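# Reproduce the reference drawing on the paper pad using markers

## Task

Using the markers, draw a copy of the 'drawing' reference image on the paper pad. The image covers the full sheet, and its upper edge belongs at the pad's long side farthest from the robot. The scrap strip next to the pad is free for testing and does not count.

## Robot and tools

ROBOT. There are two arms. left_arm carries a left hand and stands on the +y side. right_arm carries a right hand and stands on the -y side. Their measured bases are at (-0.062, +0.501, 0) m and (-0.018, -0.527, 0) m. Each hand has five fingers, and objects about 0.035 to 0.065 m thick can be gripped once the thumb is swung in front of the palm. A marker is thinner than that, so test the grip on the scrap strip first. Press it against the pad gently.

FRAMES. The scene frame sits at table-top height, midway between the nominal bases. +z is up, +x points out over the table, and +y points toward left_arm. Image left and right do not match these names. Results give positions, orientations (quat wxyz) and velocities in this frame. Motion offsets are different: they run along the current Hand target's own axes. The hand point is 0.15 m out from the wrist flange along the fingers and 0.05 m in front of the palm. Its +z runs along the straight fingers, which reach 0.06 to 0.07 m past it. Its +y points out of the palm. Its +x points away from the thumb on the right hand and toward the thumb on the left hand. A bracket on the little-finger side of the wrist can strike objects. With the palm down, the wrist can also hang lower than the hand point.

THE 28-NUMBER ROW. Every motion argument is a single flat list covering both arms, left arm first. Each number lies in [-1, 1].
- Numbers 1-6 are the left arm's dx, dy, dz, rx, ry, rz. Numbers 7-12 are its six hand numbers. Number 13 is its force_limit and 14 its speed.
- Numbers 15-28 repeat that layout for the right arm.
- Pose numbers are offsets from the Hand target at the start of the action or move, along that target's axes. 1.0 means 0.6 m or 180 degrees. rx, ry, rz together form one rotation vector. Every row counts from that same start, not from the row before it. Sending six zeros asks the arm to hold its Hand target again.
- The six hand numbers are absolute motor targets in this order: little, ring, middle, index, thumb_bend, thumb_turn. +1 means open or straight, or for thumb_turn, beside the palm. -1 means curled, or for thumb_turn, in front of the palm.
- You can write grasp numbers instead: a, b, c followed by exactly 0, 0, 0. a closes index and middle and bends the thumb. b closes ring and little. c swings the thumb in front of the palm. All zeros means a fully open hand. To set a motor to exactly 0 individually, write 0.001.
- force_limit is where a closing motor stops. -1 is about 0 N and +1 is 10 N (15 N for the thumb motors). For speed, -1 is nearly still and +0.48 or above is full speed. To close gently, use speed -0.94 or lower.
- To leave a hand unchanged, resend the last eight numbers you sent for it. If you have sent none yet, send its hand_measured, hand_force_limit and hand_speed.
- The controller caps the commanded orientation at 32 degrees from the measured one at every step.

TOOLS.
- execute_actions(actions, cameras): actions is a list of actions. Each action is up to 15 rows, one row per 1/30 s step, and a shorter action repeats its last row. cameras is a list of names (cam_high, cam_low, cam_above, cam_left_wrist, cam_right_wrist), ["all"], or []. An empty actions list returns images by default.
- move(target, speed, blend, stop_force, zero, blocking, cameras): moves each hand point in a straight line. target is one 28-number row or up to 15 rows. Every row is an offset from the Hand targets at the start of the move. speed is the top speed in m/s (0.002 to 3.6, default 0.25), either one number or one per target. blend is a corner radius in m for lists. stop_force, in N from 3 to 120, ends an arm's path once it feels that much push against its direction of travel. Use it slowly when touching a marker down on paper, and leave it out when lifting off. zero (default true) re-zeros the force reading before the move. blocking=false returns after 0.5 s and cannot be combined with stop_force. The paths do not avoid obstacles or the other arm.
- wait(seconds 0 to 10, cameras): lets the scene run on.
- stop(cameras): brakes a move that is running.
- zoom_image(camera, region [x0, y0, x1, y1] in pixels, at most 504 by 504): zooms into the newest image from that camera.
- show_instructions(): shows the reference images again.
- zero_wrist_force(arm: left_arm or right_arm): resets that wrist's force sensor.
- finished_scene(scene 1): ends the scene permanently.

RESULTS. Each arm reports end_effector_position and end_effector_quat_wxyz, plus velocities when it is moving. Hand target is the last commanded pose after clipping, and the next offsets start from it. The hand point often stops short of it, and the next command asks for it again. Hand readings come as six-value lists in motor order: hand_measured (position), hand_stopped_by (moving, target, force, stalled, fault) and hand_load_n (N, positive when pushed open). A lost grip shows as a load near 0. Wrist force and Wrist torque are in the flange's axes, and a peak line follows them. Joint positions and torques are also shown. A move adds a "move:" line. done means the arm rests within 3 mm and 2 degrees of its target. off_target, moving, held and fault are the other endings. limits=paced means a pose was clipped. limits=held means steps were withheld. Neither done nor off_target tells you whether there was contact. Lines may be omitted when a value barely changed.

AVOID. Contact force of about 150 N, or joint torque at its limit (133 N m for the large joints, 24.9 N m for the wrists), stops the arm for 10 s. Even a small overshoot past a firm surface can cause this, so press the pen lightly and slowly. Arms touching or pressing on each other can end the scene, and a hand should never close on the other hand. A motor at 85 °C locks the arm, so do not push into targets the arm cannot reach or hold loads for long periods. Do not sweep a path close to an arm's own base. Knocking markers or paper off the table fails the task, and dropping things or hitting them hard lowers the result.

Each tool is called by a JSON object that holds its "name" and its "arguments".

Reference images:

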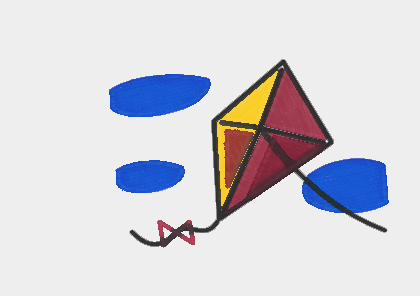

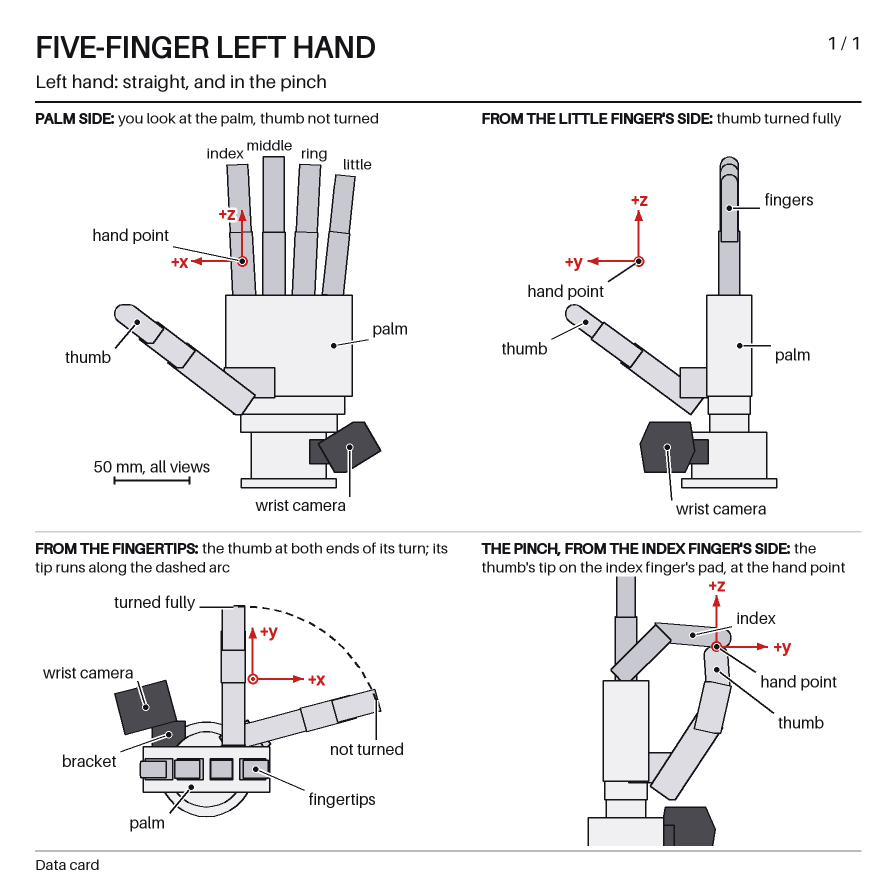

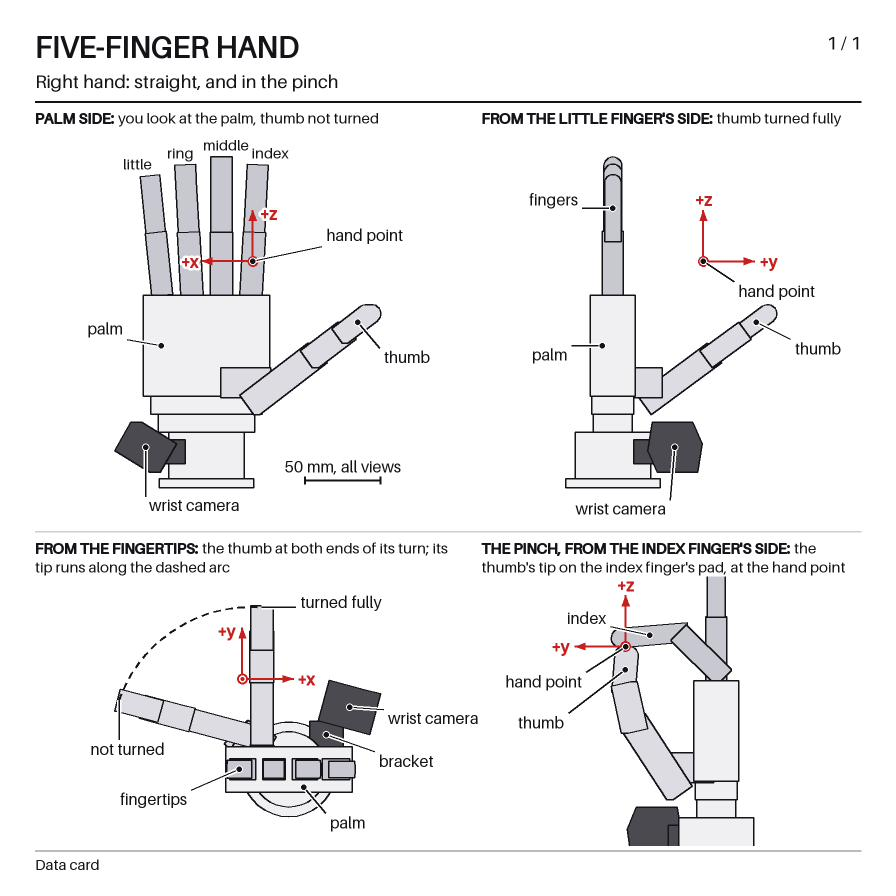

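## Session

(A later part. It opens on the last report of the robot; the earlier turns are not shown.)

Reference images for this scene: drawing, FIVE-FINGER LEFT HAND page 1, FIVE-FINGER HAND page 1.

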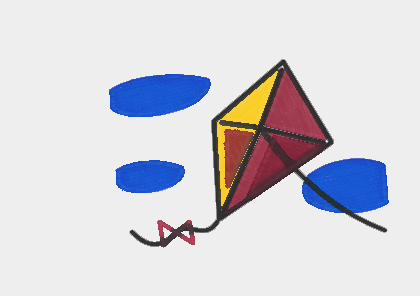

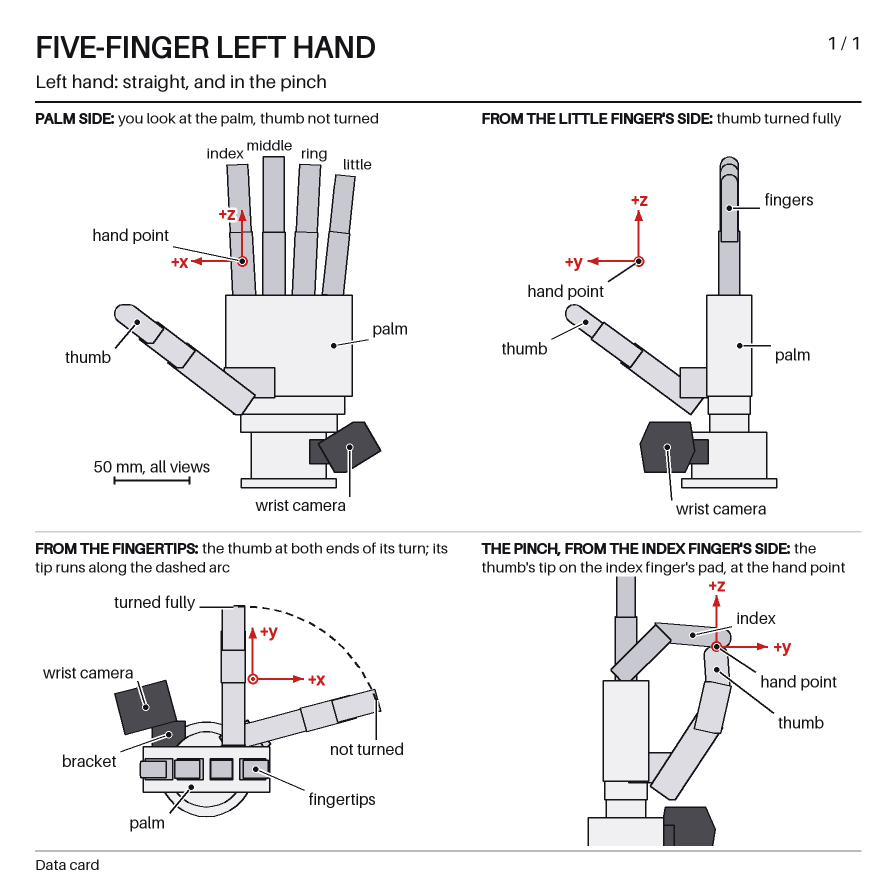

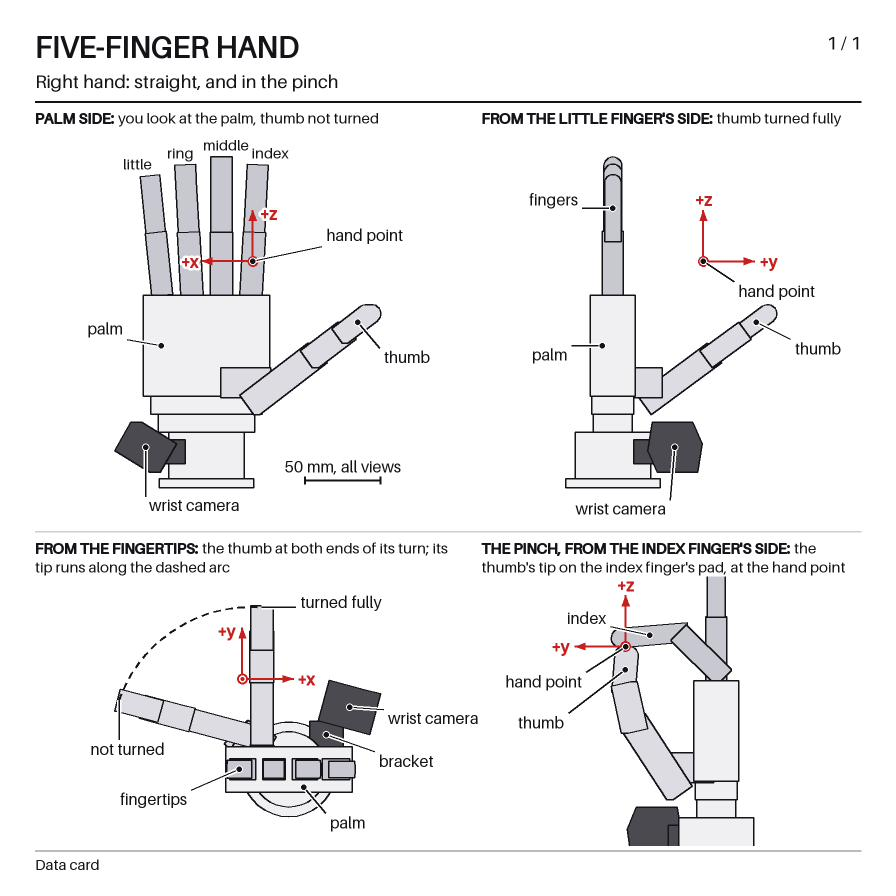

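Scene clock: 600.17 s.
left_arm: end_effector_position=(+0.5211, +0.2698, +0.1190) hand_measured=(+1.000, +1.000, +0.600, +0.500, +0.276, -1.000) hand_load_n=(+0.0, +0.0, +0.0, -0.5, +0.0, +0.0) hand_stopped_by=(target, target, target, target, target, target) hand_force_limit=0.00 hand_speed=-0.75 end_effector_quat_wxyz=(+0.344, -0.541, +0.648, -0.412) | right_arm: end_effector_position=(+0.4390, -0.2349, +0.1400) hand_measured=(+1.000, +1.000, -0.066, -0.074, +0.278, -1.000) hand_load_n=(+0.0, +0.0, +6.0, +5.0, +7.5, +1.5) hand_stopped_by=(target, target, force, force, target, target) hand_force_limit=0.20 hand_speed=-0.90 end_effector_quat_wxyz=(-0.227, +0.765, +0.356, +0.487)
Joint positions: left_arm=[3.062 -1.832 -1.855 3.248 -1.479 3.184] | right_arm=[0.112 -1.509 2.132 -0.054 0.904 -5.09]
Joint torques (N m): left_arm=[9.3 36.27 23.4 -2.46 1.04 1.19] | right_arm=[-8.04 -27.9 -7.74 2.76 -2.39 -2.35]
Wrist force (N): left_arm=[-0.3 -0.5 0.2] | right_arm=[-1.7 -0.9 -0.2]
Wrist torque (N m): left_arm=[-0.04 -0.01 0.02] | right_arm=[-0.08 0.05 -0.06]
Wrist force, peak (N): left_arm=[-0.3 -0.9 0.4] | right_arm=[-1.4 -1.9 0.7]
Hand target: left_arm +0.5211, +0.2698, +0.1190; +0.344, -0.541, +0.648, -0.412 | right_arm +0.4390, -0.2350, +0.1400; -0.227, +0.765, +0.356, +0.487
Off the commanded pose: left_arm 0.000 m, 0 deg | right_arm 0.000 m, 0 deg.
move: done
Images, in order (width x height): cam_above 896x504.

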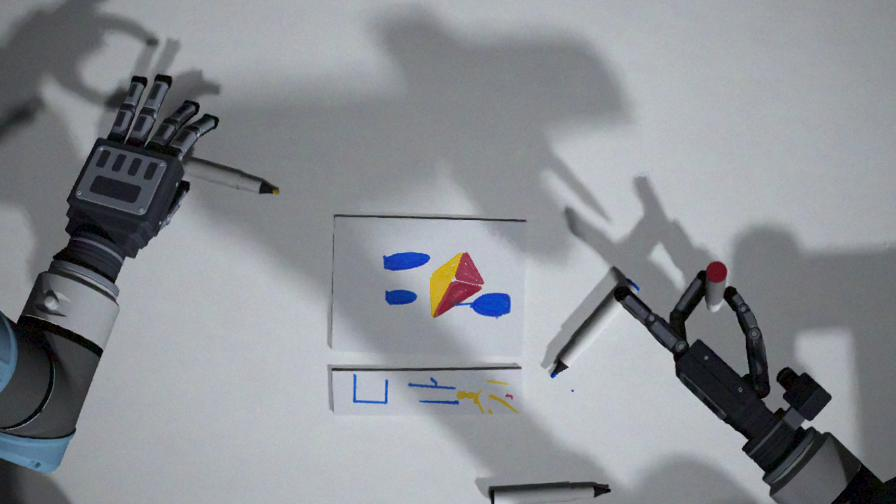

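{"name": "move", "arguments": {"target": [[0,0,0,0,0,0,1,1,0.6,0.5,0.275,-1,0,-0.75,0.0657,-0.2794,0.336,0,0,0,1,1,-0.5,-0.45,0.275,-1,0.2,-0.9],
[0,0,0,0,0,0,1,1,0.6,0.5,0.275,-1,0,-0.75,0.02239,-0.28049,0.35407,0,0,0,1,1,-0.5,-0.45,0.275,-1,0.2,-0.9],
[0,0,0,0,0,0,1,1,0.6,0.5,0.275,-1,0,-0.75,0.01723,-0.27902,0.35172,0,0,0,1,1,-0.5,-0.45,0.275,-1,0.2,-0.9],
[0,0,0,0,0,0,1,1,0.6,0.5,0.275,-1,0,-0.75,0.01221,-0.27115,0.34103,0,0,0,1,1,-0.5,-0.45,0.275,-1,0.2,-0.9],
[0,0,0,0,0,0,1,1,0.6,0.5,0.275,-1,0,-0.75,0.01601,-0.30633,0.34895,0,0,0,1,1,-0.5,-0.45,0.275,-1,0.2,-0.9],
[0,0,0,0,0,0,1,1,0.6,0.5,0.275,-1,0,-0.75,0.01847,-0.28088,0.35436,0,0,0,1,1,-0.5,-0.45,0.275,-1,0.2,-0.9],
[0,0,0,0,0,0,1,1,0.6,0.5,0.275,-1,0,-0.75,0.01701,-0.28227,0.35124,0,0,0,1,1,-0.5,-0.45,0.275,-1,0.2,-0.9],
[0,0,0,0,0,0,1,1,0.6,0.5,0.275,-1,0,-0.75,0.01425,-0.27756,0.34535,0,0,0,1,1,-0.5,-0.45,0.275,-1,0.2,-0.9],
[0,0,0,0,0,0,1,1,0.6,0.5,0.275,-1,0,-0.75,0.01599,-0.29369,0.34898,0,0,0,1,1,-0.5,-0.45,0.275,-1,0.2,-0.9],
[0,0,0,0,0,0,1,1,0.6,0.5,0.275,-1,0,-0.75,0.01701,-0.28227,0.35124,0,0,0,1,1,-0.5,-0.45,0.275,-1,0.2,-0.9],
[0,0,0,0,0,0,1,1,0.6,0.5,0.275,-1,0,-0.75,0.01597,-0.28329,0.349,0,0,0,1,1,-0.5,-0.45,0.275,-1,0.2,-0.9],
[0,0,0,0,0,0,1,1,0.6,0.5,0.275,-1,0,-0.75,0.06175,-0.28319,0.32753,0,0,0,1,1,-0.5,-0.45,0.275,-1,0.2,-0.9]], "speed": [0.3,0.07,0.03,0.042,0.042,0.042,0.042,0.042,0.042,0.042,0.042,0.08], "blend": [0,0.0005,0.0005,0.0005,0.0005,0.0005,0.0005,0.0005,0.0005,0.0005,0.0005,0.0005]}}

{"name": "move", "arguments": {"target": [[0,0,0,0,0,0,1,1,0.6,0.5,0.275,-1,0,-0.75,-0.02394,-0.0172,0.05941,0,0,0,1,1,-0.5,-0.45,0.275,-1,0.2,-0.9],
[0,0,0,0,0,0,1,1,0.6,0.5,0.275,-1,0,-0.75,-0.02884,-0.01382,0.05763,0,0,0,1,1,-0.5,-0.45,0.275,-1,0.2,-0.9],
[0,0,0,0,0,0,1,1,0.6,0.5,0.275,-1,0,-0.75,-0.03351,-0.00332,0.04769,0,0,0,1,1,-0.5,-0.45,0.275,-1,0.2,-0.9],
[0,0,0,0,0,0,1,1,0.6,0.5,0.275,-1,0,-0.75,-0.03842,-0.04452,0.03695,0,0,0,1,1,-0.5,-0.45,0.275,-1,0.2,-0.9],
[0,0,0,0,0,0,1,1,0.6,0.5,0.275,-1,0,-0.75,-0.02725,-0.01725,0.06101,0,0,0,1,1,-0.5,-0.45,0.275,-1,0.2,-0.9],
[0,0,0,0,0,0,1,1,0.6,0.5,0.275,-1,0,-0.75,-0.02909,-0.01734,0.05708,0,0,0,1,1,-0.5,-0.45,0.275,-1,0.2,-0.9],
[0,0,0,0,0,0,1,1,0.6,0.5,0.275,-1,0,-0.75,-0.03286,-0.00833,0.04907,0,0,0,1,1,-0.5,-0.45,0.275,-1,0.2,-0.9],
[0,0,0,0,0,0,1,1,0.6,0.5,0.275,-1,0,-0.75,-0.03585,-0.03407,0.04251,0,0,0,1,1,-0.5,-0.45,0.275,-1,0.2,-0.9],
[0,0,0,0,0,0,1,1,0.6,0.5,0.275,-1,0,-0.75,-0.02909,-0.01734,0.05708,0,0,0,1,1,-0.5,-0.45,0.275,-1,0.2,-0.9],
[0,0,0,0,0,0,1,1,0.6,0.5,0.275,-1,0,-0.75,-0.03092,-0.01744,0.05315,0,0,0,1,1,-0.5,-0.45,0.275,-1,0.2,-0.9],
[0,0,0,0,0,0,1,1,0.6,0.5,0.275,-1,0,-0.75,-0.03218,-0.01452,0.05049,0,0,0,1,1,-0.5,-0.45,0.275,-1,0.2,-0.9],
[0,0,0,0,0,0,1,1,0.6,0.5,0.275,-1,0,-0.75,-0.0331,-0.02289,0.04847,0,0,0,1,1,-0.5,-0.45,0.275,-1,0.2,-0.9],
[0,0,0,0,0,0,1,1,0.6,0.5,0.275,-1,0,-0.75,-0.03092,-0.01744,0.05315,0,0,0,1,1,-0.5,-0.45,0.275,-1,0.2,-0.9],
[0,0,0,0,0,0,1,1,0.6,0.5,0.275,-1,0,-0.75,0.01486,-0.01734,0.03168,0,0,0,1,1,-0.5,-0.45,0.275,-1,0.2,-0.9]], "speed": [0.07,0.03,0.042,0.042,0.042,0.042,0.042,0.042,0.042,0.042,0.042,0.042,0.042,0.08], "blend": 0.0005}}

{"name": "move", "arguments": {"target": [0,0,0,0,0,0,1,1,0.6,0.5,0.275,-1,0,-0.75,-0.0657,0.2794,-0.336,0,0,0,1,1,-0.5,-0.45,0.275,-1,0.2,-0.9], "speed": 0.3, "cameras": ["cam_above"]}}

{"name": "zoom_image", "arguments": {"camera": "cam_above", "region": [420, 244, 500, 324]}}

Scene clock: 612.57 s.
left_arm: end_effector_position=(+0.5211, +0.2698, +0.1190) hand_measured=(+1.000, +1.000, +0.600, +0.500, +0.276, -1.000) hand_load_n=(+0.0, +0.0, +0.0, -0.5, +0.5, +0.5) hand_stopped_by=(target, target, target, target, target, target) hand_force_limit=0.00 hand_speed=-0.75 end_effector_quat_wxyz=(+0.344, -0.541, +0.648, -0.412) | right_arm: end_effector_position=(+0.4336, +0.0226, +0.0902) hand_measured=(+1.000, +1.000, -0.066, -0.074, +0.278, -1.000) hand_load_n=(+0.0, +0.0, +6.5, +5.5, +7.5, +2.0) hand_stopped_by=(target, target, force, force, target, target) hand_force_limit=0.20 hand_speed=-0.90 end_effector_quat_wxyz=(-0.227, +0.765, +0.356, +0.487)
Joint positions: left_arm=[3.062 -1.832 -1.855 3.248 -1.479 3.184] | right_arm=[0.732 -1.073 1.674 -0.16 1.451 -4.769]
Joint torques (N m): left_arm=[8.98 35.92 23.39 -2.31 1 1.23] | right_arm=[-7.58 -48.05 -28.74 2.41 -1.64 -2.59]
Wrist force (N): left_arm=[-0.3 -0.8 0.1] | right_arm=[-1.4 -1.1 -0.5]
Wrist torque (N m): left_arm=[-0.08 -0.02 0.03] | right_arm=[-0.10 0.01 -0.06]
Wrist force, peak (N): left_arm=[-0.5 -0.9 0.4] | right_arm=[-1.4 -2.1 0.5]
Hand target: left_arm +0.5211, +0.2698, +0.1190; +0.344, -0.541, +0.648, -0.412 | right_arm +0.4336, +0.0226, +0.0903; -0.227, +0.765, +0.356, +0.487
Off the commanded pose: left_arm 0.000 m, 0 deg | right_arm 0.000 m, 0 deg.
move: done

Scene clock: 616.80 s.
left_arm: end_effector_position=(+0.5211, +0.2698, +0.1190) hand_measured=(+1.000, +1.000, +0.600, +0.500, +0.276, -1.000) hand_load_n=(+0.0, +0.0, +0.0, +0.0, +0.0, +0.0) hand_stopped_by=(target, target, target, target, target, target) hand_force_limit=0.00 hand_speed=-0.75 end_effector_quat_wxyz=(+0.344, -0.541, +0.648, -0.412) | right_arm: end_effector_position=(+0.4391, +0.0454, +0.0902) hand_measured=(+1.000, +1.000, -0.066, -0.074, +0.278, -1.000) hand_load_n=(+0.0, +0.0, +6.0, +5.0, +7.5, +1.5) hand_stopped_by=(target, target, force, force, target, target) hand_force_limit=0.20 hand_speed=-0.90 end_effector_quat_wxyz=(-0.227, +0.765, +0.356, +0.487)
Joint positions: left_arm=[3.062 -1.832 -1.855 3.248 -1.479 3.184] | right_arm=[0.758 -1.028 1.599 -0.132 1.475 -4.758]
Joint torques (N m): left_arm=[8.58 36.36 22.97 -2.36 0.95 1.33] | right_arm=[-8.03 -49.22 -29.55 2.29 -1.64 -2.7]
Wrist force (N): left_arm=[-0.3 -0.4 0.2] | right_arm=[-1.3 -1.1 -0.4]
Wrist torque (N m): left_arm=[-0.04 -0.02 0.01] | right_arm=[-0.10 0.00 -0.09]
Wrist force, peak (N): left_arm=[-0.5 -1.0 0.3] | right_arm=[-2.2 -1.0 -0.1]
Hand target: left_arm +0.5211, +0.2698, +0.1190; +0.344, -0.541, +0.648, -0.412 | right_arm +0.4391, +0.0454, +0.0903; -0.227, +0.765, +0.356, +0.487
Off the commanded pose: left_arm 0.000 m, 0 deg | right_arm 0.000 m, 0 deg.
move: done

Scene clock: 618.40 s.
left_arm: end_effector_position=(+0.5211, +0.2698, +0.1190) hand_measured=(+1.000, +1.000, +0.600, +0.500, +0.276, -1.000) hand_load_n=(+0.0, +0.0, -0.5, +0.0, +0.0, +0.0) hand_stopped_by=(target, target, target, target, target, target) hand_force_limit=0.00 hand_speed=-0.75 end_effector_quat_wxyz=(+0.344, -0.541, +0.648, -0.412) | right_arm: end_effector_position=(+0.4392, -0.2150, +0.1400) hand_measured=(+1.000, +1.000, -0.066, -0.074, +0.278, -1.000) hand_load_n=(+0.0, +0.0, +6.0, +5.0, +7.5, +1.5) hand_stopped_by=(target, target, force, force, target, target) hand_force_limit=0.20 hand_speed=-0.90 end_effector_quat_wxyz=(-0.227, +0.765, +0.356, +0.487)
Joint positions: left_arm=[3.062 -1.832 -1.855 3.248 -1.479 3.184] | right_arm=[0.178 -1.489 2.106 -0.074 0.96 -5.046]
Joint torques (N m): left_arm=[8.52 35.02 23.58 -2.41 1 1.28] | right_arm=[-7.01 -28.45 -7.54 3 -2.26 -2.56]
Wrist force (N): left_arm=[0.1 -0.7 0.1] | right_arm=[-1.5 -1.0 -0.3]
Wrist torque (N m): left_arm=[-0.07 -0.07 0.04] | right_arm=[-0.09 0.03 -0.06]
Wrist force, peak (N): left_arm=[-0.6 -0.7 0.3] | right_arm=[-1.2 -2.0 0.6]
Hand target: left_arm +0.5211, +0.2698, +0.1190; +0.344, -0.541, +0.648, -0.412 | right_arm +0.4392, -0.2150, +0.1401; -0.227, +0.765, +0.356, +0.487
Off the commanded pose: left_arm 0.000 m, 0 deg | right_arm 0.000 m, 0 deg.
move: done
Images, in order (width x height): cam_above 896x504.

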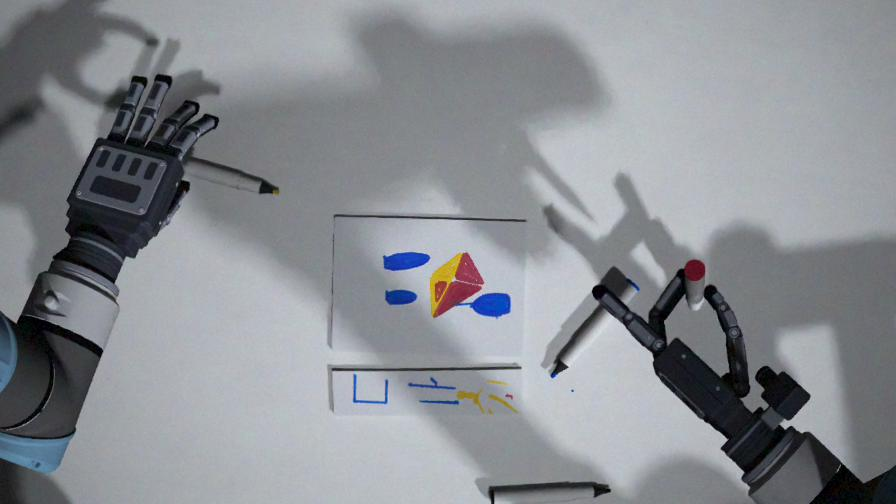

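Scaled by 6.300 from the camera's 896x504 image, which has a finer 1280x720 frame.

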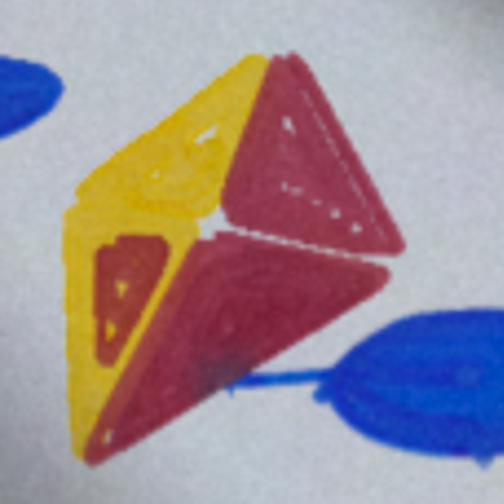

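{"name": "move", "arguments": {"target": [[0,0,0,0,0,0,1,1,0.6,0.5,0.275,-1,0,-0.75,0.0657,-0.2794,0.336,0,0,0,1,1,-0.5,-0.45,0.275,-1,0.2,-0.9],
[0,0,0,0,0,0,1,1,0.6,0.5,0.275,-1,0,-0.75,0.02796,-0.2795,0.36598,0,0,0,1,1,-0.5,-0.45,0.275,-1,0.2,-0.9],
[0,0,0,0,0,0,1,1,0.6,0.5,0.275,-1,0,-0.75,0.02316,-0.27635,0.36442,0,0,0,1,1,-0.5,-0.45,0.275,-1,0.2,-0.9],
[0,0,0,0,0,0,1,1,0.6,0.5,0.275,-1,0,-0.75,0.01716,-0.26208,0.35167,0,0,0,1,1,-0.5,-0.45,0.275,-1,0.2,-0.9],
[0,0,0,0,0,0,1,1,0.6,0.5,0.275,-1,0,-0.75,0.01081,-0.30895,0.3378,0,0,0,1,1,-0.5,-0.45,0.275,-1,0.2,-0.9],
[0,0,0,0,0,0,1,1,0.6,0.5,0.275,-1,0,-0.75,0.01404,-0.30353,0.34475,0,0,0,1,1,-0.5,-0.45,0.275,-1,0.2,-0.9],
[0,0,0,0,0,0,1,1,0.6,0.5,0.275,-1,0,-0.75,0.05982,-0.30343,0.32328,0,0,0,1,1,-0.5,-0.45,0.275,-1,0.2,-0.9]], "speed": [0.3,0.07,0.03,0.04,0.04,0.04,0.08], "blend": [0,0.0005,0.0005,0.0005,0.0005,0.0005,0.0005]}}

{"name": "move", "arguments": {"target": [[0,0,0,0,0,0,1,1,0.6,0.5,0.275,-1,0,-0.75,-0.03657,-0.06969,0.03208,0,0,0,1,1,-0.5,-0.45,0.275,-1,0.2,-0.9],
[0,0,0,0,0,0,1,1,0.6,0.5,0.275,-1,0,-0.75,-0.04163,-0.07284,0.02952,0,0,0,1,1,-0.5,-0.45,0.275,-1,0.2,-0.9],
[0,0,0,0,0,0,1,1,0.6,0.5,0.275,-1,0,-0.75,-0.04522,-0.08042,0.0218,0,0,0,1,1,-0.5,-0.45,0.275,-1,0.2,-0.9],
[0,0,0,0,0,0,1,1,0.6,0.5,0.275,-1,0,-0.75,-0.047,-0.04846,0.01818,0,0,0,1,1,-0.5,-0.45,0.275,-1,0.2,-0.9],
[0,0,0,0,0,0,1,1,0.6,0.5,0.275,-1,0,-0.75,-0.05355,-0.06273,0.0041,0,0,0,1,1,-0.5,-0.45,0.275,-1,0.2,-0.9],
[0,0,0,0,0,0,1,1,0.6,0.5,0.275,-1,0,-0.75,-0.03828,-0.06812,0.03671,0,0,0,1,1,-0.5,-0.45,0.275,-1,0.2,-0.9],
[0,0,0,0,0,0,1,1,0.6,0.5,0.275,-1,0,-0.75,-0.04091,-0.0717,0.03108,0,0,0,1,1,-0.5,-0.45,0.275,-1,0.2,-0.9],
[0,0,0,0,0,0,1,1,0.6,0.5,0.275,-1,0,-0.75,0.00472,-0.0715,0.00968,0,0,0,1,1,-0.5,-0.45,0.275,-1,0.2,-0.9]], "speed": [0.07,0.03,0.04,0.04,0.04,0.04,0.04,0.08], "blend": 0.0005}}

{"name": "move", "arguments": {"target": [0,0,0,0,0,0,1,1,0.6,0.5,0.275,-1,0,-0.75,-0.0657,0.2794,-0.336,0,0,0,1,1,-0.5,-0.45,0.275,-1,0.2,-0.9], "speed": 0.3, "cameras": ["cam_above"]}}

{"name": "zoom_image", "arguments": {"camera": "cam_above", "region": [400, 244, 500, 344]}}

Scene clock: 626.37 s.
left_arm: end_effector_position=(+0.5211, +0.2698, +0.1190) hand_measured=(+1.000, +1.000, +0.600, +0.500, +0.276, -1.000) hand_load_n=(+0.0, +0.0, +0.0, +0.0, +0.0, +0.0) hand_stopped_by=(target, target, target, target, target, target) hand_force_limit=0.00 hand_speed=-0.75 end_effector_quat_wxyz=(+0.344, -0.541, +0.648, -0.412) | right_arm: end_effector_position=(+0.4227, +0.0482, +0.0903) hand_measured=(+1.000, +1.000, -0.066, -0.074, +0.278, -1.000) hand_load_n=(+0.0, +0.0, +6.0, +5.0, +7.5, +1.5) hand_stopped_by=(target, target, force, force, target, target) hand_force_limit=0.20 hand_speed=-0.90 end_effector_quat_wxyz=(-0.227, +0.765, +0.356, +0.487)
Joint positions: left_arm=[3.062 -1.832 -1.855 3.248 -1.479 3.184] | right_arm=[0.785 -1.04 1.62 -0.141 1.499 -4.747]
Joint torques (N m): left_arm=[8.1 36.4 23.1 -2.24 0.82 1.32] | right_arm=[-8.2 -49.18 -29.28 2.42 -1.45 -2.73]
Wrist force (N): left_arm=[-0.3 -0.7 -0.1] | right_arm=[-1.4 -1.1 -0.5]
Wrist torque (N m): left_arm=[-0.06 -0.01 0.02] | right_arm=[-0.09 0.02 -0.09]
Wrist force, peak (N): left_arm=[-0.6 -0.7 0.6] | right_arm=[-1.4 -2.2 0.7]
Hand target: left_arm +0.5211, +0.2698, +0.1190; +0.344, -0.541, +0.648, -0.412 | right_arm +0.4227, +0.0482, +0.0903; -0.227, +0.765, +0.356, +0.487
Off the commanded pose: left_arm 0.000 m, 0 deg | right_arm 0.000 m, 0 deg.
move: done

Scene clock: 629.70 s.
left_arm: end_effector_position=(+0.5211, +0.2698, +0.1190) hand_measured=(+1.000, +1.000, +0.600, +0.500, +0.276, -1.000) hand_load_n=(+0.0, +0.0, +0.0, +0.0, +0.0, +0.0) hand_stopped_by=(target, target, target, target, target, target) hand_force_limit=0.00 hand_speed=-0.75 end_effector_quat_wxyz=(+0.344, -0.541, +0.648, -0.412) | right_arm: end_effector_position=(+0.3940, +0.0808, +0.0904) hand_measured=(+1.000, +1.000, -0.066, -0.074, +0.278, -1.000) hand_load_n=(+0.0, +0.0, +6.0, +5.0, +7.5, +1.5) hand_stopped_by=(target, target, force, force, target, target) hand_force_limit=0.20 hand_speed=-0.90 end_effector_quat_wxyz=(-0.227, +0.765, +0.356, +0.487)
Joint positions: left_arm=[3.062 -1.832 -1.855 3.248 -1.479 3.184] | right_arm=[0.87 -1.009 1.566 -0.121 1.576 -4.711]
Joint torques (N m): left_arm=[8.39 35.46 23.35 -2.31 0.76 1.21] | right_arm=[2.3 -50.12 -29.21 2.37 0.32 1.96]
Wrist force (N): left_arm=[-0.1 -0.4 0.3] | right_arm=[-1.5 -1.1 -0.3]
Wrist torque (N m): left_arm=[-0.05 -0.02 0.02] | right_arm=[-0.10 0.03 -0.19]
Wrist force, peak (N): left_arm=[-0.2 -0.9 0.5] | right_arm=[-1.7 -1.5 -0.1]
Hand target: left_arm +0.5211, +0.2698, +0.1190; +0.344, -0.541, +0.648, -0.412 | right_arm +0.3940, +0.0808, +0.0904; -0.227, +0.765, +0.356, +0.487
Off the commanded pose: left_arm 0.000 m, 0 deg | right_arm 0.000 m, 0 deg.
move: done

Scene clock: 631.30 s.
left_arm: end_effector_position=(+0.5211, +0.2698, +0.1190) hand_measured=(+1.000, +1.000, +0.600, +0.500, +0.276, -1.000) hand_load_n=(+0.0, +0.0, +0.0, +0.0, +0.5, +0.5) hand_stopped_by=(target, target, target, target, target, target) hand_force_limit=0.00 hand_speed=-0.75 end_effector_quat_wxyz=(+0.344, -0.541, +0.648, -0.412) | right_arm: end_effector_position=(+0.3941, -0.1796, +0.1401) hand_measured=(+1.000, +1.000, -0.066, -0.074, +0.278, -1.000) hand_load_n=(+0.0, +0.0, +6.5, +5.0, +7.5, +1.5) hand_stopped_by=(target, target, force, force, target, target) hand_force_limit=0.20 hand_speed=-0.90 end_effector_quat_wxyz=(-0.227, +0.765, +0.356, +0.487)
Joint positions: left_arm=[3.062 -1.832 -1.855 3.248 -1.479 3.184] | right_arm=[0.334 -1.533 2.146 -0.116 1.095 -4.956]
Joint torques (N m): left_arm=[8.37 35.26 22.74 -2.36 0.77 1.29] | right_arm=[-8.8 -27.54 -8.63 2.64 -2 -2.63]
Wrist force (N): left_arm=[-0.3 -0.4 0.4] | right_arm=[-1.4 -1.0 -0.3]
Wrist torque (N m): left_arm=[-0.05 -0.01 0.02] | right_arm=[-0.10 0.01 -0.04]
Wrist force, peak (N): left_arm=[-0.3 -1.0 0.3] | right_arm=[-1.2 -2.1 0.7]
Hand target: left_arm +0.5211, +0.2698, +0.1190; +0.344, -0.541, +0.648, -0.412 | right_arm +0.3941, -0.1796, +0.1402; -0.227, +0.765, +0.356, +0.487
Off the commanded pose: left_arm 0.000 m, 0 deg | right_arm 0.000 m, 0 deg.
move: done
Images, in order (width x height): cam_above 896x504.

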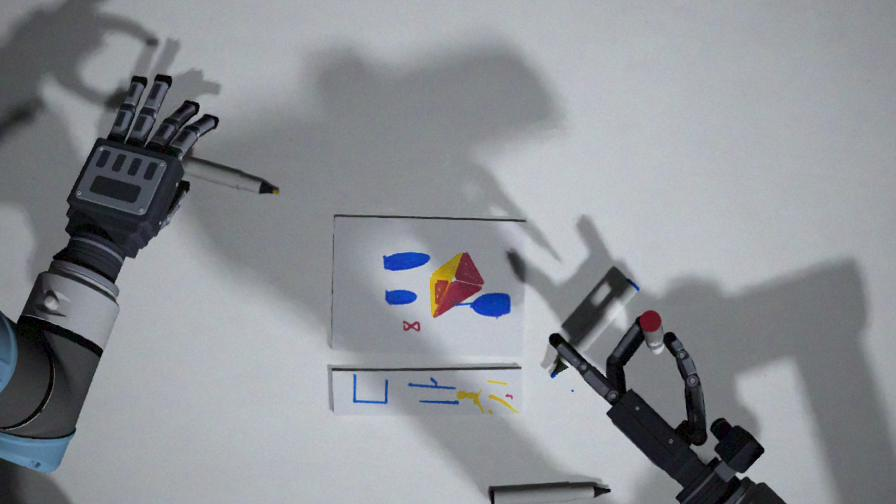

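Scaled by 5.040 from the camera's 896x504 image, which has a finer 1280x720 frame.

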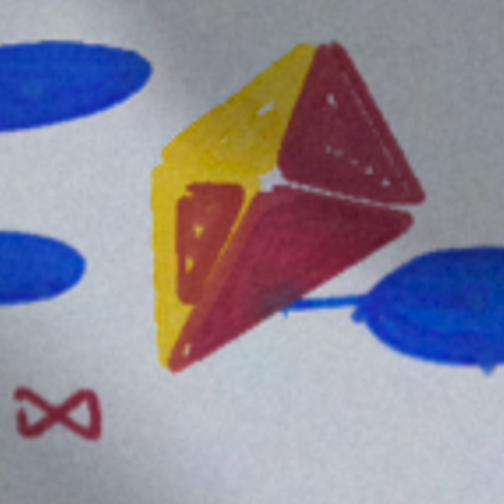

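{"name": "move", "arguments": {"target": [0,0,0,0,0,0,1,1,0.6,0.5,0.275,-1,0,-0.75,-0.0625,0.1366,-0.1329,0,0,0.5,1,1,-0.5,-0.45,0.275,-1,0.2,-0.9], "speed": 0.5, "cameras": ["cam_above"]}}

Scene clock: 635.40 s.
left_arm: end_effector_position=(+0.5211, +0.2698, +0.1190) hand_measured=(+1.000, +1.000, +0.600, +0.500, +0.276, -1.000) hand_load_n=(+0.0, -0.5, +0.0, +0.0, +0.0, +0.0) hand_stopped_by=(target, target, target, target, target, target) hand_force_limit=0.00 hand_speed=-0.75 end_effector_quat_wxyz=(+0.344, -0.541, +0.648, -0.412) | right_arm: end_effector_position=(+0.4002, -0.2998, +0.1400) hand_measured=(+1.000, +1.000, -0.066, -0.074, +0.278, -1.000) hand_load_n=(+0.0, +0.0, +6.0, +5.5, +7.5, +1.5) hand_stopped_by=(target, target, force, force, target, target) hand_force_limit=0.20 hand_speed=-0.90 end_effector_quat_wxyz=(-0.504, +0.793, -0.288, +0.184)
Joint positions: left_arm=[3.062 -1.832 -1.855 3.248 -1.479 3.184] | right_arm=[-0.273 -1.487 2.079 0.247 0.606 -3.884]
Joint torques (N m): left_arm=[8.01 35.39 22.72 -2.29 0.58 1.24] | right_arm=[-8.3 -13.33 -27.11 3.74 -2.44 1.95]
Wrist force (N): left_arm=[-0.2 -0.5 0.1] | right_arm=[-0.2 0.2 -0.2]
Wrist torque (N m): left_arm=[-0.04 -0.03 0.02] | right_arm=[0.08 -0.04 -0.08]
Wrist force, peak (N): left_arm=[-0.5 -0.9 0.3] | right_arm=[-1.7 -1.4 0.0]
Hand target: left_arm +0.5211, +0.2698, +0.1190; +0.344, -0.541, +0.648, -0.412 | right_arm +0.4002, -0.2998, +0.1400; -0.504, +0.793, -0.289, +0.184
Off the commanded pose: left_arm 0.000 m, 0 deg | right_arm 0.000 m, 0 deg.
move: done
Images, in order (width x height): cam_above 896x504.

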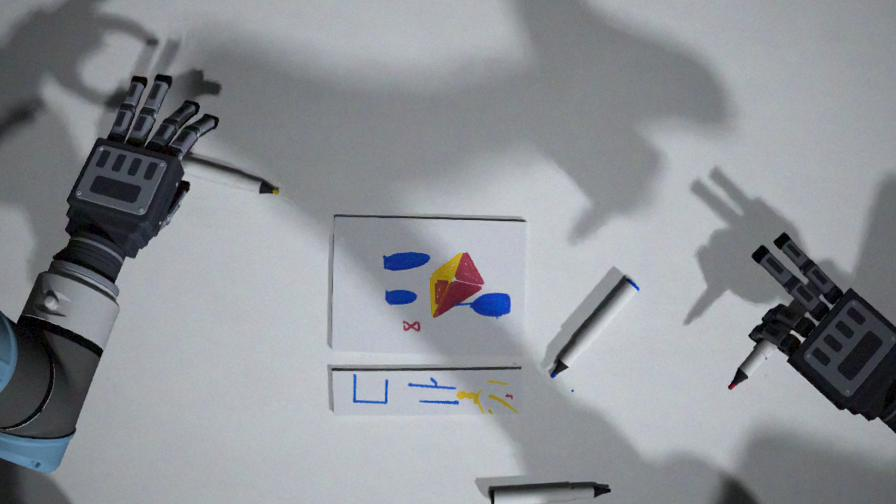

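{"name": "move", "arguments": {"target": [0,0,0,0,0,0,1,1,0.6,0.5,0.275,-1,0,-0.75,0,0.1692,0.0794,0,0,0,1,1,-0.5,-0.45,0.275,-1,0.2,-0.9], "speed": 0.12}}

{"name": "move", "arguments": {"target": [0,0,0,0,0,0,1,1,0.6,0.5,0.275,-1,0,-0.75,0,0.0302,0.0142,0,0,0,1,1,-0.5,-0.45,0.275,-1,0.2,-0.9], "speed": 0.015, "stop_force": 4, "cameras": ["cam_right_wrist", "cam_above"]}}

Scene clock: 637.40 s.
left_arm: end_effector_position=(+0.5211, +0.2698, +0.1190) hand_measured=(+1.000, +1.000, +0.600, +0.500, +0.276, -1.000) hand_load_n=(+0.0, -0.5, +0.0, +0.0, +0.5, +0.0) hand_stopped_by=(target, target, target, target, target, target) hand_force_limit=0.00 hand_speed=-0.75 end_effector_quat_wxyz=(+0.344, -0.541, +0.648, -0.412) | right_arm: end_effector_position=(+0.4004, -0.2998, +0.0279) hand_measured=(+1.000, +1.000, -0.066, -0.074, +0.278, -1.000) hand_load_n=(+0.0, +0.0, +6.0, +5.0, +7.5, +1.5) hand_stopped_by=(target, target, force, force, target, target) hand_force_limit=0.20 hand_speed=-0.90 end_effector_quat_wxyz=(-0.504, +0.793, -0.289, +0.184)
Joint positions: left_arm=[3.062 -1.832 -1.855 3.248 -1.479 3.184] | right_arm=[-0.273 -1.271 2.197 -0.088 0.606 -3.883]
Joint torques (N m): left_arm=[8.33 34.98 22.57 -2.34 0.58 1.21] | right_arm=[8.5 -18.08 -1.74 -1.74 0.21 2]
Wrist force (N): left_arm=[-0.2 -0.7 0.4] | right_arm=[-0.1 0.4 -0.1]
Wrist torque (N m): left_arm=[-0.08 -0.02 0.03] | right_arm=[0.11 -0.06 -0.07]
Wrist force, peak (N): left_arm=[-0.4 -0.9 0.4] | right_arm=[-0.3 1.1 0.0]
Hand target: left_arm +0.5211, +0.2698, +0.1190; +0.344, -0.541, +0.648, -0.412 | right_arm +0.4004, -0.2997, +0.0278; -0.504, +0.793, -0.289, +0.184
Off the commanded pose: left_arm 0.000 m, 0 deg | right_arm 0.000 m, 0 deg.
move: done

Scene clock: 639.17 s.
left_arm: end_effector_position=(+0.5211, +0.2698, +0.1190) hand_measured=(+1.000, +1.000, +0.600, +0.500, +0.276, -1.000) hand_load_n=(+0.0, +0.0, +0.0, +0.0, +0.0, +0.0) hand_stopped_by=(target, target, target, target, target, target) hand_force_limit=0.00 hand_speed=-0.75 end_effector_quat_wxyz=(+0.344, -0.541, +0.648, -0.412) | right_arm: end_effector_position=(+0.4004, -0.2997, +0.0187) hand_measured=(+1.000, +1.000, -0.066, -0.074, +0.278, -1.000) hand_load_n=(+0.0, +0.0, +6.0, +5.0, +8.0, +1.5) hand_stopped_by=(target, target, force, force, target, target) hand_force_limit=0.20 hand_speed=-0.90 end_effector_quat_wxyz=(-0.504, +0.793, -0.289, +0.184)
Joint positions: left_arm=[3.062 -1.832 -1.855 3.248 -1.479 3.184] | right_arm=[-0.273 -1.249 2.203 -0.116 0.606 -3.883]
Joint torques (N m): left_arm=[7.96 35.14 22.5 -2.31 0.65 1.33] | right_arm=[4.93 -30.43 -20 3.86 -0.71 1.8]
Wrist force (N): left_arm=[-0.2 -0.7 0.1] | right_arm=[0.8 -5.3 -2.3]
Wrist torque (N m): left_arm=[-0.08 -0.02 0.03] | right_arm=[0.16 -0.01 -0.20]
Wrist force, peak (N): left_arm=[-0.2 -1.1 0.1] | right_arm=[-0.3 -22.1 -9.3]
Hand target: left_arm +0.5211, +0.2698, +0.1190; +0.344, -0.541, +0.648, -0.412 | right_arm +0.4004, -0.2997, +0.0187; -0.504, +0.793, -0.289, +0.184 (not the last commanded pose)
Off the commanded pose: left_arm 0.000 m, 0 deg | right_arm 0.011 m, 0 deg.
move: contact (right_arm)
Images, in order (width x height): cam_above 896x504, cam_right_wrist 672x504.

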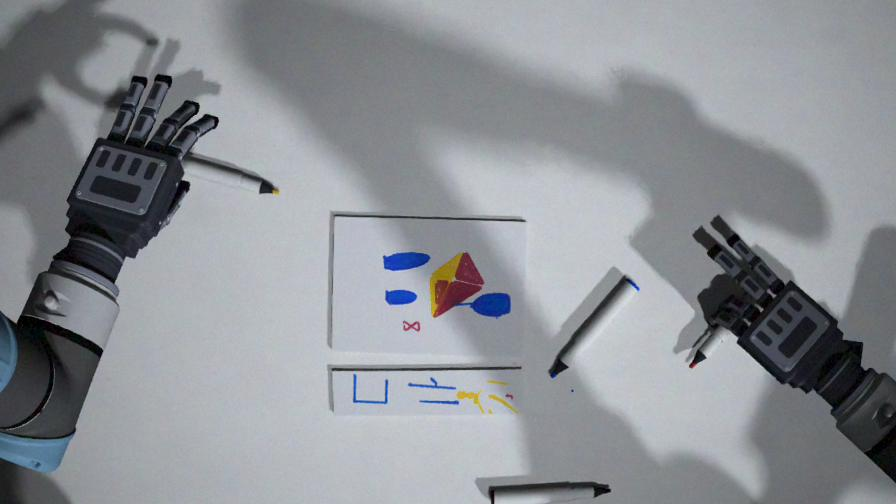

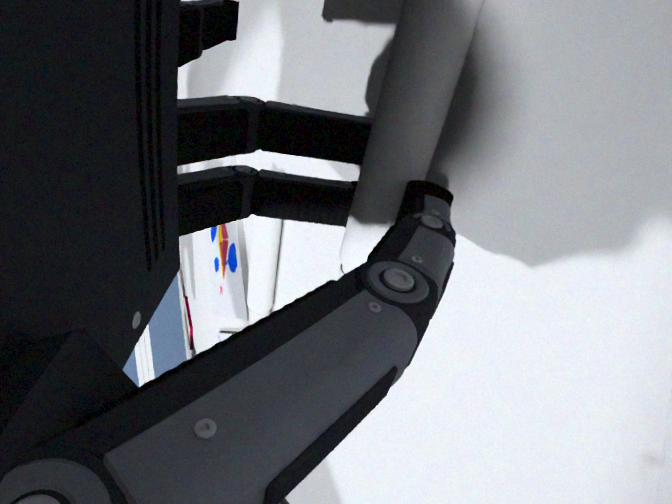

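{"name": "move", "arguments": {"target": [0,0,0,0,0,0,1,1,0.6,0.5,0.275,-1,0,-0.75,0,0,0,0,0,0,1,1,0.6,0.5,0.275,-1,0,-0.75], "speed": 0.1, "cameras": ["cam_right_wrist"]}}

Scene clock: 640.57 s.
left_arm: end_effector_position=(+0.5211, +0.2698, +0.1190) hand_measured=(+1.000, +1.000, +0.600, +0.500, +0.276, -1.000) hand_load_n=(+0.0, +0.0, +0.0, +0.0, +0.0, +0.0) hand_stopped_by=(target, target, target, target, target, target) hand_force_limit=0.00 hand_speed=-0.75 end_effector_quat_wxyz=(+0.344, -0.541, +0.648, -0.412) | right_arm: end_effector_position=(+0.4004, -0.2997, +0.0187) hand_measured=(+1.000, +1.000, -0.012, +0.500, +0.276, -1.000) hand_load_n=(+0.0, +0.0, -13.5, +0.0, +0.0, +0.0) hand_stopped_by=(target, target, moving, target, target, target) hand_force_limit=0.00 hand_speed=-0.75 end_effector_quat_wxyz=(-0.504, +0.793, -0.289, +0.184)
Joint positions: left_arm=[3.062 -1.832 -1.855 3.248 -1.479 3.184] | right_arm=[-0.273 -1.249 2.203 -0.116 0.606 -3.883]
Joint torques (N m): left_arm=[8.38 34.66 22.73 -2.2 0.7 1.33] | right_arm=[1.76 -19.83 -19.66 -1.47 -1.44 1.74]
Wrist force (N): left_arm=[-0.4 -0.6 0.1] | right_arm=[0.0 -9.5 -15.1]
Wrist torque (N m): left_arm=[-0.06 0.00 0.01] | right_arm=[0.04 0.26 -0.29]
Wrist force, peak (N): left_arm=[-0.5 -0.8 0.2] | right_arm=[-0.1 -9.7 -15.5]
Hand target: left_arm +0.5211, +0.2698, +0.1190; +0.344, -0.541, +0.648, -0.412 | right_arm +0.4004, -0.2997, +0.0187; -0.504, +0.793, -0.289, +0.184
Off the commanded pose: left_arm 0.000 m, 0 deg | right_arm 0.000 m, 0 deg.
move: done
Images, in order (width x height): cam_right_wrist 672x504.

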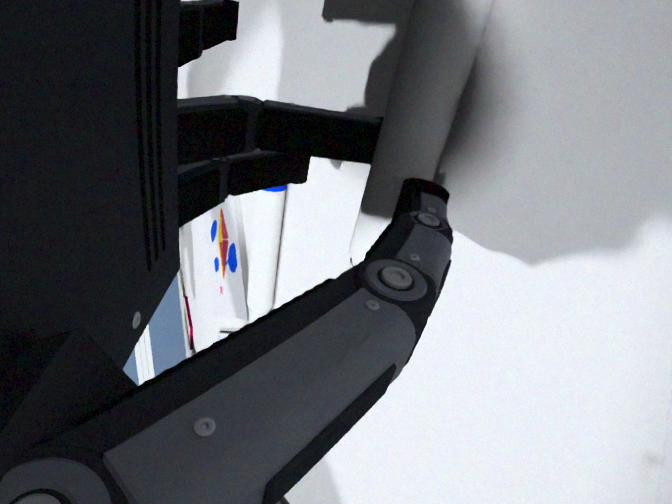

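{"name": "move", "arguments": {"target": [0,0,0,0,0,0,1,1,0.6,0.5,0.275,-1,0,-0.75,0,-0.00755,-0.00354,0,0,0,1,1,0.58,0.5,0.275,-1,0,-0.75], "speed": 0.02, "cameras": ["cam_right_wrist"]}}

Scene clock: 642.00 s.
left_arm: end_effector_position=(+0.5211, +0.2698, +0.1190) hand_measured=(+1.000, +1.000, +0.600, +0.500, +0.276, -1.000) hand_load_n=(+0.0, +0.0, +0.0, +0.0, +0.0, +0.0) hand_stopped_by=(target, target, target, target, target, target) hand_force_limit=0.00 hand_speed=-0.75 end_effector_quat_wxyz=(+0.344, -0.541, +0.648, -0.412) | right_arm: end_effector_position=(+0.4004, -0.2997, +0.0237) hand_measured=(+1.000, +1.000, +0.580, +0.500, +0.276, -1.000) hand_load_n=(+0.0, +0.0, +0.0, +0.0, +0.0, +0.0) hand_stopped_by=(target, target, target, target, target, target) hand_force_limit=0.00 hand_speed=-0.75 end_effector_quat_wxyz=(-0.504, +0.793, -0.289, +0.184)
Joint positions: left_arm=[3.062 -1.832 -1.855 3.248 -1.479 3.184] | right_arm=[-0.273 -1.261 2.2 -0.101 0.606 -3.883]
Joint torques (N m): left_arm=[7.72 35.08 22.76 -2.33 0.61 1.3] | right_arm=[-5.4 -32.96 -21.24 4.05 -1.64 -0.41]
Wrist force (N): left_arm=[0.0 -0.4 0.2] | right_arm=[0.0 0.6 0.1]
Wrist torque (N m): left_arm=[-0.03 -0.06 0.03] | right_arm=[0.13 -0.07 -0.06]
Wrist force, peak (N): left_arm=[-0.5 -0.8 0.0] | right_arm=[0.2 -9.7 -15.2]
Hand target: left_arm +0.5211, +0.2698, +0.1190; +0.344, -0.541, +0.648, -0.412 | right_arm +0.4004, -0.2997, +0.0237; -0.504, +0.793, -0.289, +0.184
Off the commanded pose: left_arm 0.000 m, 0 deg | right_arm 0.000 m, 0 deg.
move: done
Images, in order (width x height): cam_right_wrist 672x504.

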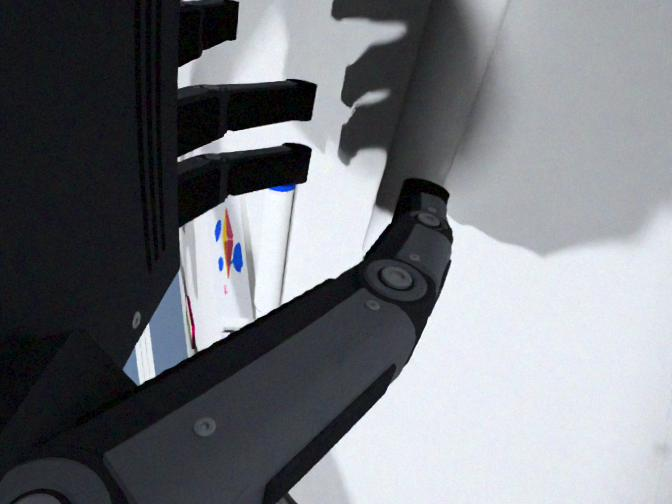

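{"name": "move", "arguments": {"target": [[0,0,0,0,0,0,1,1,0.6,0.5,0.275,-1,0,-0.75,0,-0.0453,-0.0213,0,0,0,1,1,0.58,0.5,0.275,-1,0,-0.75],
[0.7341,0.1741,-0.3734,0,-0.07386,-0.03444,1,1,0.6,0.5,0.275,-1,0,-0.75,0.0866,-0.2133,-0.213,0,0,0,1,1,0.58,0.5,0.275,-1,0,-0.75]], "speed": [0.05,0.4], "blend": [0.01,0], "cameras": ["cam_above", "cam_left_wrist"]}}

Scene clock: 646.53 s.
left_arm: end_effector_position=(+0.1992, -0.1194, +0.1195) hand_measured=(+1.000, +1.000, +0.600, +0.500, +0.276, -1.000) hand_load_n=(+0.0, -0.5, +0.0, +0.0, +0.0, +0.0) hand_stopped_by=(target, target, target, target, target, target) hand_force_limit=0.00 hand_speed=-0.75 end_effector_quat_wxyz=(-0.394, +0.619, -0.573, +0.365) | right_arm: end_effector_position=(+0.4004, -0.3803, +0.1937) hand_measured=(+1.000, +1.000, +0.580, +0.500, +0.276, -1.000) hand_load_n=(+0.0, +0.0, +0.0, +0.0, +0.0, +0.0) hand_stopped_by=(target, target, target, target, target, target) hand_force_limit=0.00 hand_speed=-0.75 end_effector_quat_wxyz=(-0.504, +0.793, -0.289, +0.184)
Joint positions: left_arm=[1.887 -2.39 -1.083 2.375 -2.646 2.097] | right_arm=[-0.534 -1.481 2.008 0.692 0.468 -4.322]
Joint torques (N m): left_arm=[-10.71 38.46 23.37 -5.1 -3.81 -1.26] | right_arm=[-7.85 -13.45 -27.4 4.83 -2.87 -2.63]
Wrist force (N): left_arm=[-0.4 -0.6 0.1] | right_arm=[0.1 0.8 0.0]
Wrist torque (N m): left_arm=[-0.04 -0.02 0.01] | right_arm=[0.18 -0.09 0.10]
Wrist force, peak (N): left_arm=[-1.6 -1.0 0.9] | right_arm=[0.2 1.0 0.1]
Hand target: left_arm +0.1992, -0.1194, +0.1194; -0.394, +0.619, -0.573, +0.365 | right_arm +0.4004, -0.3803, +0.1937; -0.504, +0.793, -0.289, +0.184
Off the commanded pose: left_arm 0.000 m, 0 deg | right_arm 0.000 m, 0 deg.
move: done
Images, in order (width x height): cam_above 896x504, cam_left_wrist 672x504.

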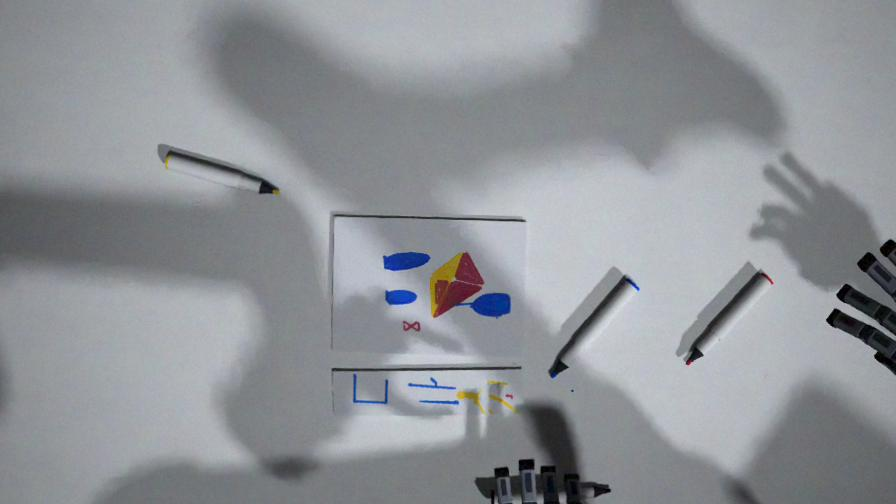

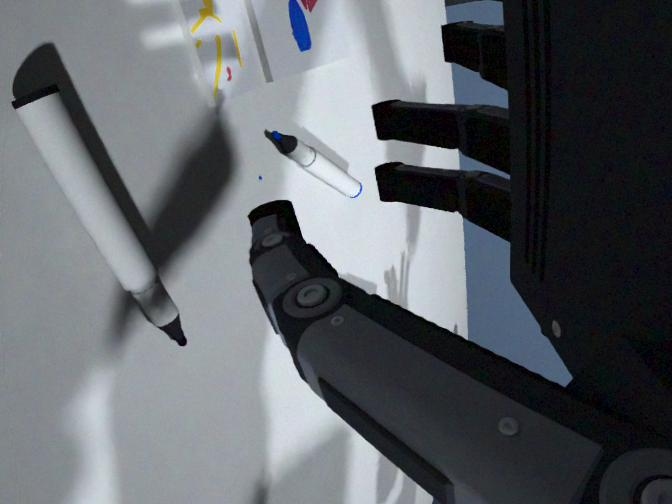

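{"name": "move", "arguments": {"target": [0.00436,0.08871,0.04638,0,0,0,1,1,0.6,0.5,0.275,-1,0,-0.75,0,0,0,0,0,0,1,1,0.58,0.5,0.275,-1,0,-0.75], "speed": 0.12, "cameras": ["cam_left_wrist"]}}

Scene clock: 648.20 s.
left_arm: end_effector_position=(+0.2020, -0.1218, +0.0595) hand_measured=(+1.000, +1.000, +0.600, +0.500, +0.276, -1.000) hand_load_n=(+0.0, +0.0, +0.0, +0.0, +0.0, +0.0) hand_stopped_by=(target, target, target, target, target, target) hand_force_limit=0.00 hand_speed=-0.75 end_effector_quat_wxyz=(-0.394, +0.619, -0.573, +0.365) | right_arm: end_effector_position=(+0.4004, -0.3803, +0.1937) hand_measured=(+1.000, +1.000, +0.580, +0.500, +0.276, -1.000) hand_load_n=(+0.0, +0.0, +0.0, +0.0, +0.0, +0.0) hand_stopped_by=(target, target, target, target, target, target) hand_force_limit=0.00 hand_speed=-0.75 end_effector_quat_wxyz=(-0.504, +0.793, -0.289, +0.184)
Joint positions: left_arm=[1.89 -2.455 -1.124 2.486 -2.645 2.103] | right_arm=[-0.534 -1.481 2.008 0.692 0.468 -4.322]
Joint torques (N m): left_arm=[10.89 40.27 7.8 1.07 1.04 1.46] | right_arm=[-8.15 -13.7 -26.77 4.86 -2.95 -2.46]
Wrist force (N): left_arm=[0.0 -0.6 -0.3] | right_arm=[0.2 0.6 0.1]
Wrist torque (N m): left_arm=[-0.03 -0.07 -0.10] | right_arm=[0.14 -0.11 0.09]
Wrist force, peak (N): left_arm=[-0.5 -1.3 -0.5] | right_arm=[0.3 1.0 -0.1]
Hand target: left_arm +0.2020, -0.1218, +0.0594; -0.394, +0.619, -0.573, +0.365 | right_arm +0.4004, -0.3803, +0.1937; -0.504, +0.793, -0.289, +0.184
Off the commanded pose: left_arm 0.000 m, 0 deg | right_arm 0.000 m, 0 deg.
move: done
Images, in order (width x height): cam_left_wrist 672x504.

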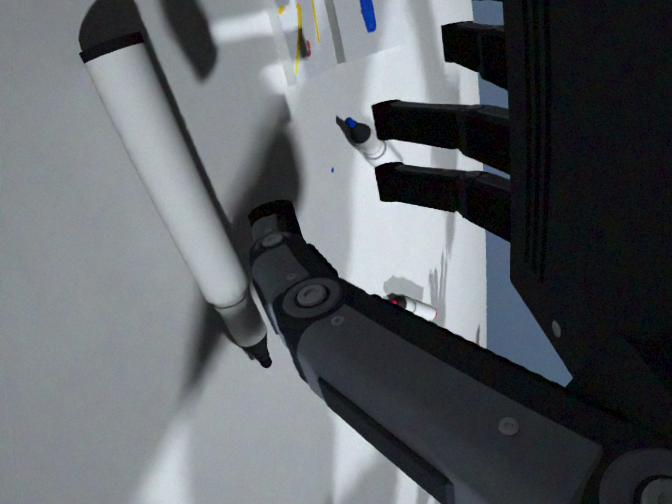

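{"name": "move", "arguments": {"target": [0,0.00634,-0.01359,0,-0.01208,-0.00563,1,1,0.6,0.5,0.275,-1,0,-0.75,0,0,0,0,0,0,1,1,0.58,0.5,0.275,-1,0,-0.75], "speed": 0.1, "cameras": ["cam_left_wrist"]}}

Scene clock: 650.20 s.
left_arm: end_effector_position=(+0.1931, -0.1225, +0.0595) hand_measured=(+1.000, +1.000, +0.600, +0.500, +0.276, -1.000) hand_load_n=(+0.0, -0.5, +0.5, +0.0, +0.5, +0.0) hand_stopped_by=(target, target, target, target, target, target) hand_force_limit=0.00 hand_speed=-0.75 end_effector_quat_wxyz=(-0.401, +0.631, -0.560, +0.357) | right_arm: end_effector_position=(+0.4004, -0.3803, +0.1937) hand_measured=(+1.000, +1.000, +0.580, +0.500, +0.276, -1.000) hand_load_n=(-0.5, +0.0, +0.0, +0.0, +0.5, +0.0) hand_stopped_by=(target, target, target, target, target, target) hand_force_limit=0.00 hand_speed=-0.75 end_effector_quat_wxyz=(-0.504, +0.793, -0.289, +0.184)
Joint positions: left_arm=[1.871 -2.496 -1.071 2.368 -2.67 1.983] | right_arm=[-0.534 -1.481 2.008 0.692 0.468 -4.322]
Joint torques (N m): left_arm=[-10.98 40.85 22.95 -5.11 -3.87 -1.42] | right_arm=[-7.94 -13.29 -26.63 5.03 -2.68 -2.56]
Wrist force (N): left_arm=[0.0 -0.5 0.3] | right_arm=[0.1 0.5 0.3]
Wrist torque (N m): left_arm=[-0.06 -0.09 0.04] | right_arm=[0.11 -0.11 0.09]
Wrist force, peak (N): left_arm=[0.2 -0.9 0.3] | right_arm=[0.4 0.9 -0.1]
Hand target: left_arm +0.1931, -0.1225, +0.0595; -0.401, +0.631, -0.560, +0.357 | right_arm +0.4004, -0.3803, +0.1937; -0.504, +0.793, -0.289, +0.184
Off the commanded pose: left_arm 0.000 m, 0 deg | right_arm 0.000 m, 0 deg.
move: done
Images, in order (width x height): cam_left_wrist 672x504.

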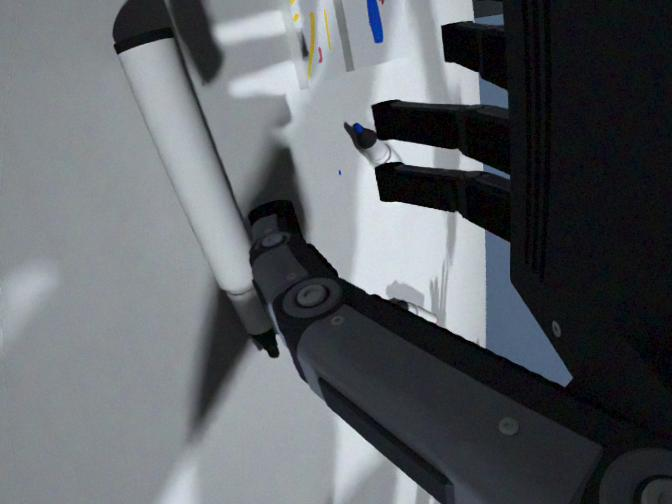

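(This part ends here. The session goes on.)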